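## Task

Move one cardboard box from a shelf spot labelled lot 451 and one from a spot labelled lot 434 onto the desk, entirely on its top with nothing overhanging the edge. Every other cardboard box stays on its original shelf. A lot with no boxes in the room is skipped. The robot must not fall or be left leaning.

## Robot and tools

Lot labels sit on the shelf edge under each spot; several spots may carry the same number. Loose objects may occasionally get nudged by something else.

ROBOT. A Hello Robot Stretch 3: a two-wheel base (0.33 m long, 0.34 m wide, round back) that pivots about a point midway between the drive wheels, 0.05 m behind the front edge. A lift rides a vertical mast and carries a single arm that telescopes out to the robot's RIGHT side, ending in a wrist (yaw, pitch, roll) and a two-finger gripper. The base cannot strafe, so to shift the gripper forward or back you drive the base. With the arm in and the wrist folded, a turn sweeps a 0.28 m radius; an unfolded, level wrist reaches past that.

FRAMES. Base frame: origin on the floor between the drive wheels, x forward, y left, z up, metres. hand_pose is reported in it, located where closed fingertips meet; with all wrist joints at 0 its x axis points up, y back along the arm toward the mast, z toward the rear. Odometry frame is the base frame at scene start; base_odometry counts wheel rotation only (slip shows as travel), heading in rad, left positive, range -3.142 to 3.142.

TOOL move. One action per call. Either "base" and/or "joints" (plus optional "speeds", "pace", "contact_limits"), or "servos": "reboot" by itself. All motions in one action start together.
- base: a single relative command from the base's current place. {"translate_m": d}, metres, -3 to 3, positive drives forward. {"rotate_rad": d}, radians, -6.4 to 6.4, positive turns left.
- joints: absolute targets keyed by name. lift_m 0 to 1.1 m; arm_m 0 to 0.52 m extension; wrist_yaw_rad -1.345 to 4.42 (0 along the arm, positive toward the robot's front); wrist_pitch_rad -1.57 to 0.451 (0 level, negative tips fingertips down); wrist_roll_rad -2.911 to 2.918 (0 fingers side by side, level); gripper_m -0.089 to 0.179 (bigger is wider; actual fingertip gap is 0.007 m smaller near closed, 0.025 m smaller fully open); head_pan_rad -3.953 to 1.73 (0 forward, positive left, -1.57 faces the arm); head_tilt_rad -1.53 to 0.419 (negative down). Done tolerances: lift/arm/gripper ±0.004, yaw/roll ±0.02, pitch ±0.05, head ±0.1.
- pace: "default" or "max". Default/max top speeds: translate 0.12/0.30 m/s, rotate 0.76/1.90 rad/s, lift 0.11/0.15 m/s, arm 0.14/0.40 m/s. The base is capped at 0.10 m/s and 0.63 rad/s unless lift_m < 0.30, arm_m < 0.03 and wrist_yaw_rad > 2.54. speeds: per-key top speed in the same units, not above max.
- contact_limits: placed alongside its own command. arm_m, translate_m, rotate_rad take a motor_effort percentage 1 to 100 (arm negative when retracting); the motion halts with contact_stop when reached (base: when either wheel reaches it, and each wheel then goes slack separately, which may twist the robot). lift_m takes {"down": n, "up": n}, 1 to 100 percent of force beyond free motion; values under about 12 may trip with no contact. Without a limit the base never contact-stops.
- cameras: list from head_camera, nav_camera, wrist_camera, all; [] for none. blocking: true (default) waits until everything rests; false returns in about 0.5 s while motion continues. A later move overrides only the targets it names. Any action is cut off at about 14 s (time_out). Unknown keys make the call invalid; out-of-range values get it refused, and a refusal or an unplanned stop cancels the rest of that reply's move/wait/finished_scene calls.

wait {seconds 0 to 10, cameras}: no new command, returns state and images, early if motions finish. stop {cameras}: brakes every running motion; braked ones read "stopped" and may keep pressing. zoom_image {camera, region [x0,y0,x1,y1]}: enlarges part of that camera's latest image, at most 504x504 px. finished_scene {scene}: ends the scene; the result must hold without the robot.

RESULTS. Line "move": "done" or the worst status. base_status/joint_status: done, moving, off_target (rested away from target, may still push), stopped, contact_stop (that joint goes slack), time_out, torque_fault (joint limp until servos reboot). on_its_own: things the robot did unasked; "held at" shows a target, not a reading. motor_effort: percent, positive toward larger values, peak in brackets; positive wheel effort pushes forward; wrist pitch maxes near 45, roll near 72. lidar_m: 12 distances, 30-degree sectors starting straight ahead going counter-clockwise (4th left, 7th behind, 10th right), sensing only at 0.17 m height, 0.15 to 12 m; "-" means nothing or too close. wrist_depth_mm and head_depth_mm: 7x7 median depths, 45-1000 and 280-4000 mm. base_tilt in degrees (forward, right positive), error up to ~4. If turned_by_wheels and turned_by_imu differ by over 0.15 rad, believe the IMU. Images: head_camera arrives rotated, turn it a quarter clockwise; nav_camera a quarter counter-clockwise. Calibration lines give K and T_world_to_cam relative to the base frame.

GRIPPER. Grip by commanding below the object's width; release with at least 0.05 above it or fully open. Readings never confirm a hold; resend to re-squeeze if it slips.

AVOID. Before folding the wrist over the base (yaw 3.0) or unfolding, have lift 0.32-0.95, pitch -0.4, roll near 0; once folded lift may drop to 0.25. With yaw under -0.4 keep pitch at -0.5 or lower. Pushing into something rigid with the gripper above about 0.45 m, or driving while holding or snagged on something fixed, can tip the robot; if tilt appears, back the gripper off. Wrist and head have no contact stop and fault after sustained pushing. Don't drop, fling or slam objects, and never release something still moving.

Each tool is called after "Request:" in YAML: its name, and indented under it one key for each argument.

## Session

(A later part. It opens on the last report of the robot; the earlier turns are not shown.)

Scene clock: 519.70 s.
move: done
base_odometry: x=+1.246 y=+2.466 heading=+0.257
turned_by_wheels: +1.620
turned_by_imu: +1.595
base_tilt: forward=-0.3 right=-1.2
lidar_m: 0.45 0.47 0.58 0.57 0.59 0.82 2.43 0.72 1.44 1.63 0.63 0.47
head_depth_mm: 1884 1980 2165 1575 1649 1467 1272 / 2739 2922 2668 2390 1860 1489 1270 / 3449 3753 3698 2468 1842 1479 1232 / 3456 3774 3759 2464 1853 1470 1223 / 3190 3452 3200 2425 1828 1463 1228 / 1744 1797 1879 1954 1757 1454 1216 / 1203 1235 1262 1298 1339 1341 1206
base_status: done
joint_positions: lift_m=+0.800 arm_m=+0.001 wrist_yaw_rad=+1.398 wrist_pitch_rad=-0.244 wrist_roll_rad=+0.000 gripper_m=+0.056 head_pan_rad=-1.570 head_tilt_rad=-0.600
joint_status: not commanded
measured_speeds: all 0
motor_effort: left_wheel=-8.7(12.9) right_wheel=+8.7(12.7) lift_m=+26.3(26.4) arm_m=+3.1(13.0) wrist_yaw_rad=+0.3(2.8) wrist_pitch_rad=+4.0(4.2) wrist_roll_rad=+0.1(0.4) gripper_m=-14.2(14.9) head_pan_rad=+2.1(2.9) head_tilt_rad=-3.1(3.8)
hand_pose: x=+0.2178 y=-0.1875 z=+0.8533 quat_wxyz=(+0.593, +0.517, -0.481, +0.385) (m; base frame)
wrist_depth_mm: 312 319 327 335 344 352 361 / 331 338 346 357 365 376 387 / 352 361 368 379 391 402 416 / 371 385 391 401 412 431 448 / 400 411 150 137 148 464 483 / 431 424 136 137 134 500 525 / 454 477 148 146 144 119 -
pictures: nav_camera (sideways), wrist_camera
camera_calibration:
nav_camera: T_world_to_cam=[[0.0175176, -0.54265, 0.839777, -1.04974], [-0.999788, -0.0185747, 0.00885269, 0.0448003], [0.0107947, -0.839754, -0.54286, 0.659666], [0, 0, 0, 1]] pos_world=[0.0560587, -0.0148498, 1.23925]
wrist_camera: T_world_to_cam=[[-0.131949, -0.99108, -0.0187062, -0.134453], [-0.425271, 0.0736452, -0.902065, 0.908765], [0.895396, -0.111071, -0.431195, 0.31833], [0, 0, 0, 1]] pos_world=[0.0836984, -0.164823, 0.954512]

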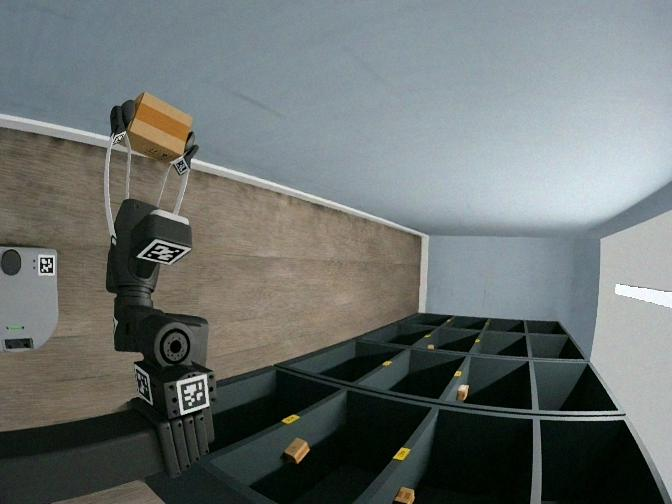

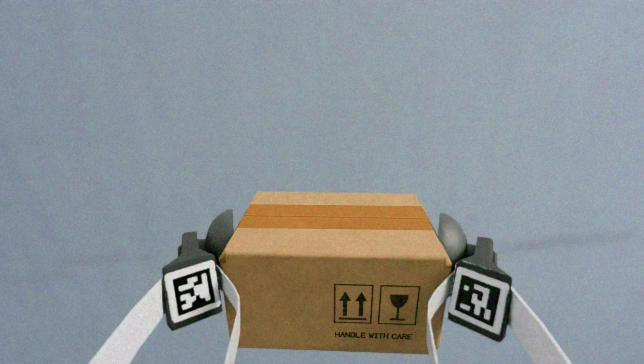

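Request:
move:
  base: {"translate_m":-1.0}
  pace: "max"
  cameras: []

Request:
move:
  base: {"translate_m":-1.0}
  pace: "max"
  cameras: []

Request:
move:
  base: {"rotate_rad":-1.626}
  pace: "max"
  cameras: ["head_camera","nav_camera"]

Scene clock: 543.77 s.
move: done
base_odometry: x=+0.279 y=+2.212 heading=+0.257
turned_by_wheels: +0.000
turned_by_imu: -0.001
base_tilt: forward=-0.3 right=-1.1
lidar_m: 1.44 0.82 0.61 0.59 0.61 0.86 2.30 2.03 2.77 0.43 0.45 1.49
head_depth_mm: 3205 3710 3700 2530 1876 1493 1278 / 3395 3613 3598 2503 1867 1492 1264 / 3325 3601 3687 2470 1867 1484 1237 / 329 363 402 453 527 634 724 / 330 363 403 453 519 606 725 / 331 364 404 454 521 605 728 / 332 364 405 455 522 608 728
base_status: done
joint_positions: lift_m=+0.800 arm_m=+0.001 wrist_yaw_rad=+1.398 wrist_pitch_rad=-0.244 wrist_roll_rad=+0.000 gripper_m=+0.056 head_pan_rad=-1.570 head_tilt_rad=-0.600
joint_status: not commanded
measured_speeds: all 0
motor_effort: left_wheel=-8.0(12.9) right_wheel=-1.9(11.9) lift_m=+26.5(27.8) arm_m=-9.5(13.3) wrist_yaw_rad=+1.0(3.1) wrist_pitch_rad=+4.1(4.2) wrist_roll_rad=-0.2(0.4) gripper_m=-14.0(14.9) head_pan_rad=+1.8(2.8) head_tilt_rad=-2.2(3.9)
hand_pose: x=+0.2178 y=-0.1875 z=+0.8533 quat_wxyz=(+0.593, +0.517, -0.481, +0.385) (m; base frame)
wrist_depth_mm: - - - - - - 286 / - - - - - - 289 / - - - - - - 289 / - - - - - - 294 / - - 145 137 148 - 296 / - 124 136 136 134 122 289 / - - 149 147 146 122 292
pictures: none
No camera images: "cameras" was empty.

Scene clock: 554.73 s.
move: done
base_odometry: x=-0.688 y=+1.958 heading=+0.257
turned_by_wheels: +0.000
turned_by_imu: -0.001
base_tilt: forward=-0.3 right=-1.3
lidar_m: 2.19 0.85 0.63 0.61 0.64 0.88 1.31 1.17 1.54 3.51 1.35 1.06
head_depth_mm: 3351 3613 1874 2305 1881 1501 1280 / 3317 3583 3582 2514 1876 1499 1269 / 3434 3655 3676 2477 1846 1474 1239 / 3348 3680 3680 2458 1840 1474 1228 / 3413 3659 3665 2411 1824 1462 1219 / 3285 3425 3344 2404 1827 1464 1215 / 2630 2635 2735 2376 1798 1447 1210
base_status: done
joint_positions: lift_m=+0.800 arm_m=+0.001 wrist_yaw_rad=+1.398 wrist_pitch_rad=-0.244 wrist_roll_rad=+0.000 gripper_m=+0.056 head_pan_rad=-1.570 head_tilt_rad=-0.600
joint_status: not commanded
measured_speeds: all 0
motor_effort: left_wheel=-6.0(12.5) right_wheel=-4.9(11.4) lift_m=+28.3(28.8) arm_m=-6.7(10.0) wrist_yaw_rad=+0.9(3.1) wrist_pitch_rad=+4.2(4.2) wrist_roll_rad=+0.0(0.4) gripper_m=-14.2(14.8) head_pan_rad=+1.8(2.4) head_tilt_rad=-2.2(3.6)
hand_pose: x=+0.2178 y=-0.1875 z=+0.8533 quat_wxyz=(+0.593, +0.517, -0.481, +0.385) (m; base frame)
wrist_depth_mm: - - - - 824 - - / - - - - 884 - - / - - - - 952 - - / - - - - - - - / - - 145 137 148 - - / - 123 136 136 133 - - / - - 149 146 146 - -
pictures: none
No camera images: "cameras" was empty.

Scene clock: 558.27 s.
move: done
base_odometry: x=-0.688 y=+1.958 heading=-1.369
turned_by_wheels: -1.626
turned_by_imu: -1.600
base_tilt: forward=-0.4 right=-1.2
lidar_m: 3.63 1.41 1.06 1.48 0.89 0.64 0.61 0.63 0.85 1.31 1.17 1.20
head_depth_mm: 1084 1192 1325 1475 1560 1442 1279 / 1081 1195 1324 1491 1693 1499 1267 / 1080 1179 1313 1483 1679 1478 1236 / 1071 1181 1316 1469 1671 1466 1226 / 1073 1179 1313 1472 1649 1468 1223 / 1077 1179 1300 1475 1639 1453 1212 / 1068 1172 1304 1457 1645 1443 1211
base_status: done
joint_positions: lift_m=+0.800 arm_m=+0.001 wrist_yaw_rad=+1.398 wrist_pitch_rad=-0.244 wrist_roll_rad=+0.000 gripper_m=+0.056 head_pan_rad=-1.570 head_tilt_rad=-0.600
joint_status: not commanded
measured_speeds: all 0
motor_effort: left_wheel=+6.8(11.3) right_wheel=-8.8(14.8) lift_m=+28.2(28.8) arm_m=-13.4(13.4) wrist_yaw_rad=+1.6(3.1) wrist_pitch_rad=+4.0(4.2) wrist_roll_rad=+0.0(0.3) gripper_m=-14.4(14.7) head_pan_rad=+1.9(2.1) head_tilt_rad=-1.4(2.9)
hand_pose: x=+0.2178 y=-0.1875 z=+0.8533 quat_wxyz=(+0.593, +0.517, -0.481, +0.385) (m; base frame)
wrist_depth_mm: - - - - - - - / - - - - - - - / - - - - - - - / - - - - - - - / - - 145 137 148 - - / - 123 136 137 134 - - / - - 149 146 146 - -
pictures: head_camera (sideways), nav_camera (sideways)
camera_calibration:
head_camera: T_world_to_cam=[[-0.0467445, 0.520086, -0.852834, 1.12534], [0.997499, -0.0210087, -0.0674855, 0.0813531], [-0.0530152, -0.853856, -0.517803, 0.629753], [0, 0, 0, 1]] pos_world=[0.00484051, -0.0458484, 1.29131]
nav_camera: T_world_to_cam=[[0.0175176, -0.54265, 0.839777, -1.04974], [-0.999788, -0.0185747, 0.00885269, 0.0448003], [0.0107947, -0.839754, -0.54286, 0.659666], [0, 0, 0, 1]] pos_world=[0.0560587, -0.0148498, 1.23925]

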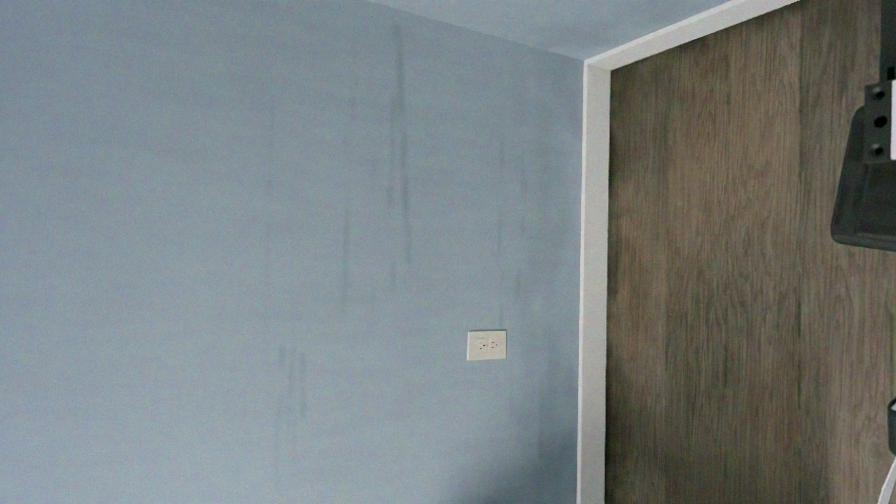

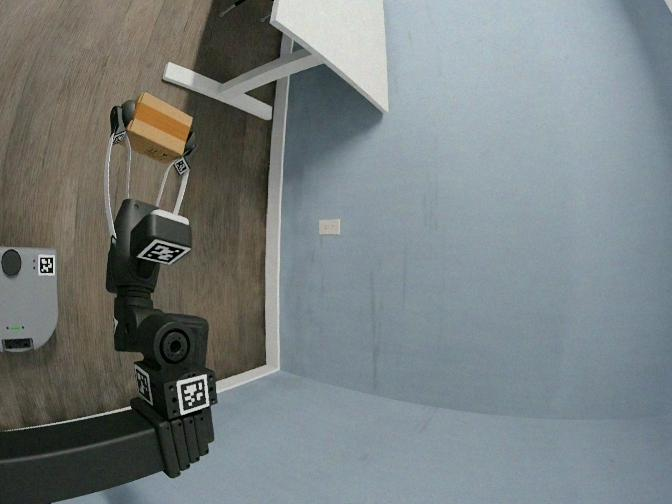

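Request:
move:
  base: {"translate_m":1.25}
  joints: {"wrist_yaw_rad":0.0}
  pace: "max"
  cameras: ["nav_camera","wrist_camera"]

Scene clock: 580.93 s.
move: done
base_odometry: x=-0.437 y=+0.733 heading=-1.369
turned_by_wheels: +0.000
turned_by_imu: +0.000
base_tilt: forward=-0.4 right=-1.2
lidar_m: 2.42 1.44 1.04 1.00 1.03 1.92 1.85 1.86 0.93 0.77 0.73 1.17
head_depth_mm: 1064 1163 1300 1135 840 1377 1256 / 1065 1168 1294 1118 834 1299 1264 / 1053 1164 1295 1109 828 518 1146 / 1055 1156 1291 1100 823 501 325 / 1053 1156 1279 1085 817 714 1224 / 1047 1152 1288 1080 812 1111 1219 / 1046 1151 1282 1068 810 1000 1183
base_status: done
joint_positions: lift_m=+0.800 arm_m=+0.001 wrist_yaw_rad=+0.002 wrist_pitch_rad=-0.244 wrist_roll_rad=+0.000 gripper_m=+0.056 head_pan_rad=-1.570 head_tilt_rad=-0.600
joint_status: all done
measured_speeds: all 0
motor_effort: left_wheel=+3.8(12.9) right_wheel=+5.4(11.1) lift_m=+29.9(30.5) arm_m=+7.3(13.3) wrist_yaw_rad=-1.0(11.7) wrist_pitch_rad=+4.0(4.2) wrist_roll_rad=+0.1(0.3) gripper_m=-14.0(15.0) head_pan_rad=+1.4(2.0) head_tilt_rad=-0.8(2.7)
hand_pose: x=-0.0209 y=-0.3883 z=+0.8533 quat_wxyz=(+0.702, +0.087, -0.701, -0.086) (m; base frame)
wrist_depth_mm: - - - - - - - / - - - - - - - / - - - - - - - / - - - 174 - - - / - - 145 137 145 - - / - - 136 136 133 122 - / - - 148 147 146 829 -
pictures: nav_camera (sideways), wrist_camera
camera_calibration:
nav_camera: T_world_to_cam=[[0.0175176, -0.54265, 0.839777, -1.04974], [-0.999788, -0.0185747, 0.00885269, 0.0448003], [0.0107947, -0.839754, -0.54286, 0.659666], [0, 0, 0, 1]] pos_world=[0.0560587, -0.0148498, 1.23925]
wrist_camera: T_world_to_cam=[[-0.998898, -0.0430354, -0.0187156, -0.014963], [-0.00169334, 0.431601, -0.902063, 0.969934], [0.0468983, -0.901037, -0.431199, 0.185184], [0, 0, 0, 1]] pos_world=[-0.0219889, -0.252411, 0.954512]

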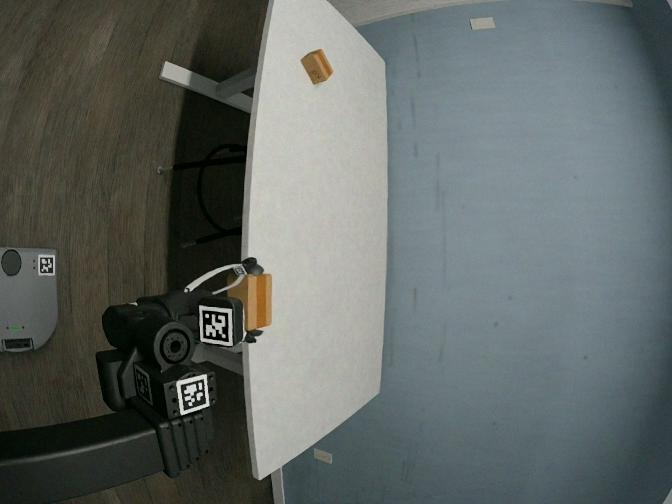

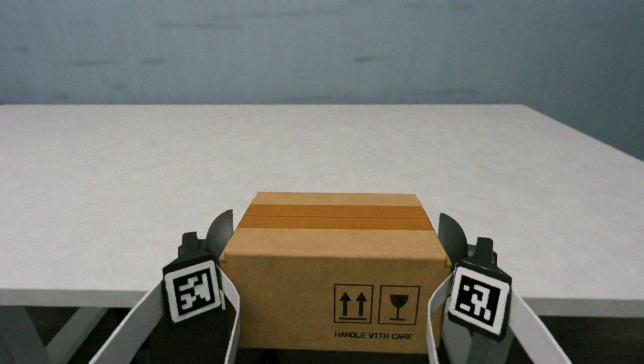

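Request:
move:
  joints: {"arm_m":0.34}
  cameras: []

Request:
move:
  joints: {"lift_m":0.715}
  cameras: []

Request:
move:
  joints: {"lift_m":0.675}
  speeds: {"lift_m":0.03}
  contact_limits: {"lift_m":{"down":12}}
  cameras: ["wrist_camera"]

Scene clock: 592.90 s.
move: done
base_odometry: x=-0.437 y=+0.733 heading=-1.369
turned_by_wheels: +0.000
turned_by_imu: +0.000
base_tilt: forward=-0.3 right=-1.2
lidar_m: 2.42 1.44 1.04 1.00 1.03 1.93 1.85 1.86 0.93 0.77 0.73 1.17
head_depth_mm: 1062 1166 1300 1133 840 341 - / 1060 1163 1296 1120 420 340 1206 / 1059 1164 1290 539 525 1357 1233 / 1055 1166 1289 774 741 1348 1225 / 1059 1159 1287 1086 815 1151 1222 / 1052 1154 1283 1078 813 1115 1215 / 1052 1154 1271 1062 806 1001 1180
base_status: not commanded
joint_positions: lift_m=+0.800 arm_m=+0.340 wrist_yaw_rad=+0.002 wrist_pitch_rad=-0.244 wrist_roll_rad=+0.000 gripper_m=+0.056 head_pan_rad=-1.570 head_tilt_rad=-0.600
joint_status: all done
measured_speeds: all 0
motor_effort: left_wheel=+3.2(3.6) right_wheel=+5.8(6.2) lift_m=+30.8(31.0) arm_m=+13.5(14.9) wrist_yaw_rad=-2.8(3.9) wrist_pitch_rad=+4.1(4.2) wrist_roll_rad=-0.1(0.3) gripper_m=-14.5(14.7) head_pan_rad=+0.8(1.6) head_tilt_rad=-1.1(2.0)
hand_pose: x=-0.0209 y=-0.7278 z=+0.8533 quat_wxyz=(+0.702, +0.087, -0.701, -0.086) (m; base frame)
wrist_depth_mm: - - - - - - - / - - - - - - - / - - - - - - - / - - - 174 - - - / - - 145 137 145 - - / - - 136 136 133 122 - / - - 146 145 144 - -
pictures: none
No camera images: "cameras" was empty.

Scene clock: 594.50 s.
move: done
base_odometry: x=-0.437 y=+0.733 heading=-1.369
turned_by_wheels: +0.000
turned_by_imu: +0.000
base_tilt: forward=-0.3 right=-1.2
lidar_m: 2.42 1.44 1.04 1.00 1.03 1.93 1.85 1.86 0.93 0.77 0.73 1.17
head_depth_mm: 1067 1171 1298 1133 842 1382 1219 / 1061 1165 1301 1125 807 421 356 / 1058 1160 1288 1108 551 703 1231 / 1057 1158 1282 1100 587 1353 1232 / 1053 1158 1288 1089 814 1154 1222 / 1049 1157 1287 1082 809 1112 1220 / 1048 1151 1282 1067 805 1003 1189
base_status: not commanded
joint_positions: lift_m=+0.715 arm_m=+0.340 wrist_yaw_rad=+0.002 wrist_pitch_rad=-0.244 wrist_roll_rad=+0.000 gripper_m=+0.056 head_pan_rad=-1.570 head_tilt_rad=-0.600
joint_status: all done
measured_speeds: all 0
motor_effort: left_wheel=+2.9(3.7) right_wheel=+5.8(6.2) lift_m=+24.6(29.7) arm_m=+10.7(13.0) wrist_yaw_rad=-2.3(3.2) wrist_pitch_rad=+4.1(4.2) wrist_roll_rad=-0.1(0.3) gripper_m=-14.4(14.6) head_pan_rad=+0.0(1.6) head_tilt_rad=-1.1(1.6)
hand_pose: x=-0.0209 y=-0.7278 z=+0.7683 quat_wxyz=(+0.702, +0.087, -0.701, -0.086) (m; base frame)
wrist_depth_mm: - - - - - - - / - - - - - - - / - - - - - - - / - - - 173 - - - / - - 145 137 145 - - / - - 136 136 133 122 - / - - 146 145 145 - -
pictures: none
No camera images: "cameras" was empty.

Scene clock: 596.27 s.
move: done
base_odometry: x=-0.437 y=+0.733 heading=-1.369
turned_by_wheels: +0.000
turned_by_imu: +0.000
base_tilt: forward=-0.4 right=-1.2
lidar_m: 2.42 1.44 1.04 1.00 1.03 1.93 1.85 1.86 0.92 0.77 0.73 1.17
head_depth_mm: 1063 1171 1298 1128 840 1382 1237 / 1056 1163 1292 1122 835 508 387 / 1062 1166 1287 1109 586 695 1230 / 1058 1164 1287 1101 665 1358 1229 / 1055 1160 1283 1086 816 1149 1219 / 1056 1157 1282 1077 810 1112 1215 / 1051 1149 1278 1074 806 1006 1184
base_status: not commanded
joint_positions: lift_m=+0.675 arm_m=+0.340 wrist_yaw_rad=+0.002 wrist_pitch_rad=-0.162 wrist_roll_rad=+0.000 gripper_m=+0.056 head_pan_rad=-1.570 head_tilt_rad=-0.600
joint_status: all done
measured_speeds: all 0
on_its_own: wrist_pitch_rad is at rest, and its effort (-11.0) is outside its rest range (-8 to +12)
motor_effort: left_wheel=+3.3(3.8) right_wheel=+4.7(6.1) lift_m=+16.2(25.9) arm_m=+8.0(10.5) wrist_yaw_rad=-1.3(3.5) wrist_pitch_rad=-11.0(11.3) wrist_roll_rad=-0.2(0.3) gripper_m=-14.4(14.8) head_pan_rad=+1.3(1.3) head_tilt_rad=-0.9(2.0)
contact_limits: lift_m down 12 (down: maximum 72; up: maximum 65)
hand_pose: x=-0.0209 y=-0.7339 z=+0.7485 quat_wxyz=(+0.705, +0.058, -0.704, -0.057) (m; base frame)
wrist_depth_mm: - - - - - - - / - - - - - - - / - - - - - - - / - - - 178 - - - / - - 138 138 145 - - / - - 136 136 134 122 - / - - 146 144 143 - -
pictures: wrist_camera
camera_calibration:
wrist_camera: T_world_to_cam=[[-0.998894, -0.0444463, -0.0153555, -0.0353238], [-0.00149491, 0.356395, -0.934334, 0.993376], [0.0470003, -0.933278, -0.356067, -0.251286], [0, 0, 0, 1]] pos_world=[-0.0219892, -0.590124, 0.838128]

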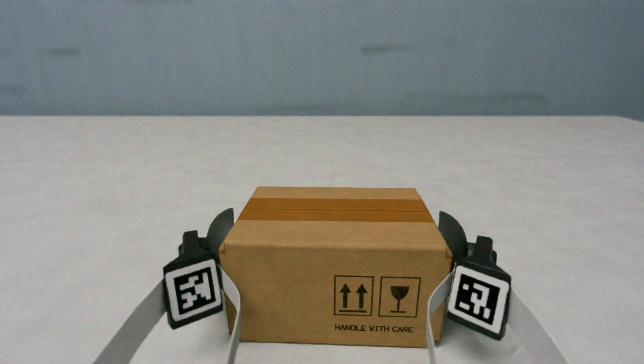

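Contact (pitch deflected). Raise slightly and release.

Request:
move:
  joints: {"lift_m":0.69}
  cameras: []

Request:
move:
  joints: {"gripper_m":0.179}
  cameras: []

Request:
move:
  joints: {"lift_m":0.82}
  cameras: ["wrist_camera"]

Scene clock: 601.90 s.
move: done
base_odometry: x=-0.437 y=+0.733 heading=-1.369
turned_by_wheels: +0.000
turned_by_imu: +0.000
base_tilt: forward=-0.4 right=-1.1
lidar_m: 2.43 1.44 1.04 1.00 1.03 1.93 1.85 1.87 0.93 0.77 0.73 1.17
head_depth_mm: 1062 1173 1300 1139 839 1378 1237 / 1061 1163 1300 1121 837 476 381 / 1060 1161 1283 1106 572 695 1232 / 1058 1162 1291 1100 595 1353 1221 / 1057 1160 1292 1096 815 1150 1225 / 1049 1158 1287 1078 812 1113 1216 / 1047 1153 1278 1064 804 1006 1181
base_status: not commanded
joint_positions: lift_m=+0.690 arm_m=+0.340 wrist_yaw_rad=+0.002 wrist_pitch_rad=-0.218 wrist_roll_rad=+0.000 gripper_m=+0.056 head_pan_rad=-1.570 head_tilt_rad=-0.600
joint_status: all done
measured_speeds: all 0
motor_effort: left_wheel=+3.0(3.7) right_wheel=+4.7(5.9) lift_m=+29.6(30.5) arm_m=+2.1(3.4) wrist_yaw_rad=-1.9(3.7) wrist_pitch_rad=-0.8(11.0) wrist_roll_rad=+0.0(0.3) gripper_m=-13.8(14.6) head_pan_rad=+0.3(1.0) head_tilt_rad=-1.4(1.4)
hand_pose: x=-0.0209 y=-0.7299 z=+0.7497 quat_wxyz=(+0.703, +0.078, -0.702, -0.077) (m; base frame)
wrist_depth_mm: - - - - - - - / - - - - - - - / - - - - - - - / - - - 172 - - - / - - 138 138 145 - - / - - 136 137 134 - - / - - 147 148 146 110 -
pictures: none
No camera images: "cameras" was empty.

Scene clock: 603.67 s.
move: done
base_odometry: x=-0.437 y=+0.733 heading=-1.369
turned_by_wheels: +0.000
turned_by_imu: +0.000
base_tilt: forward=-0.2 right=-1.3
lidar_m: 2.42 1.44 1.04 1.00 1.03 1.93 1.85 1.86 0.93 0.77 0.73 1.17
head_depth_mm: 1069 1169 1294 1130 840 1376 1236 / 1066 1164 1294 1126 834 476 381 / 1057 1163 1289 1111 572 694 1233 / 1058 1161 1285 1102 596 1355 1226 / 1058 1155 1286 1088 815 1153 1225 / 1052 1159 1281 1079 814 1112 1220 / 1053 1153 1277 1075 806 1005 1192
base_status: not commanded
joint_positions: lift_m=+0.690 arm_m=+0.340 wrist_yaw_rad=+0.002 wrist_pitch_rad=-0.234 wrist_roll_rad=+0.000 gripper_m=+0.179 head_pan_rad=-1.570 head_tilt_rad=-0.600
joint_status: all done
measured_speeds: all 0
motor_effort: left_wheel=+2.7(3.6) right_wheel=+5.7(6.0) lift_m=+23.0(30.6) arm_m=-0.9(2.6) wrist_yaw_rad=-2.1(3.6) wrist_pitch_rad=+2.0(2.1) wrist_roll_rad=+0.1(0.4) gripper_m=+0.6(84.8) head_pan_rad=+0.6(1.1) head_tilt_rad=-0.2(1.6)
hand_pose: x=-0.0209 y=-0.7287 z=+0.7460 quat_wxyz=(+0.703, +0.083, -0.702, -0.082) (m; base frame)
wrist_depth_mm: - - - - - - - / - - - - - - - / - - - - - - - / - - - 163 162 - - / - 142 134 133 138 - - / - 126 141 138 137 - - / - - - 148 146 - 105
pictures: none
No camera images: "cameras" was empty.

Scene clock: 605.67 s.
move: done
base_odometry: x=-0.437 y=+0.733 heading=-1.369
turned_by_wheels: +0.000
turned_by_imu: +0.000
base_tilt: forward=-0.4 right=-1.1
lidar_m: 2.43 1.44 1.04 1.00 1.03 1.93 1.84 1.87 0.93 0.77 0.73 1.17
head_depth_mm: 1061 1173 1294 1134 843 307 - / 1061 1166 1299 1073 390 359 1211 / 1058 1168 1289 509 748 1365 1234 / 1055 1163 1294 605 743 1354 1234 / 1054 1158 1291 1085 817 1151 1224 / 1052 1161 1284 1080 811 1108 1224 / 1050 1149 1277 1070 805 1005 1187
base_status: not commanded
joint_positions: lift_m=+0.820 arm_m=+0.340 wrist_yaw_rad=+0.002 wrist_pitch_rad=-0.234 wrist_roll_rad=+0.000 gripper_m=+0.179 head_pan_rad=-1.570 head_tilt_rad=-0.600
joint_status: all done
measured_speeds: all 0
motor_effort: left_wheel=+2.9(3.7) right_wheel=+5.5(6.4) lift_m=+28.5(33.7) arm_m=-3.6(3.9) wrist_yaw_rad=-2.4(3.8) wrist_pitch_rad=+2.1(2.3) wrist_roll_rad=-0.1(0.3) gripper_m=+1.0(1.0) head_pan_rad=+0.7(1.2) head_tilt_rad=-0.1(1.4)
hand_pose: x=-0.0209 y=-0.7286 z=+0.8758 quat_wxyz=(+0.703, +0.084, -0.702, -0.082) (m; base frame)
wrist_depth_mm: - - - - - - - / - - - - - - - / - - - - - - - / - - - - - - - / - 142 - - - - - / - 126 - - - - - / - - - 237 - - 105
pictures: wrist_camera
camera_calibration:
wrist_camera: T_world_to_cam=[[-0.998898, -0.0432193, -0.0182826, -0.0296985], [-0.00169713, 0.422611, -0.90631, 1.13409], [0.0468965, -0.90528, -0.422219, -0.122658], [0, 0, 0, 1]] pos_world=[-0.0219889, -0.5916, 0.975502]

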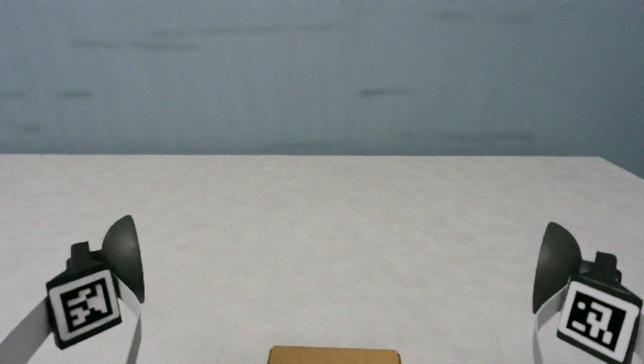

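Request:
finished_scene:
  scene: 2

The scene is finished: the task was done.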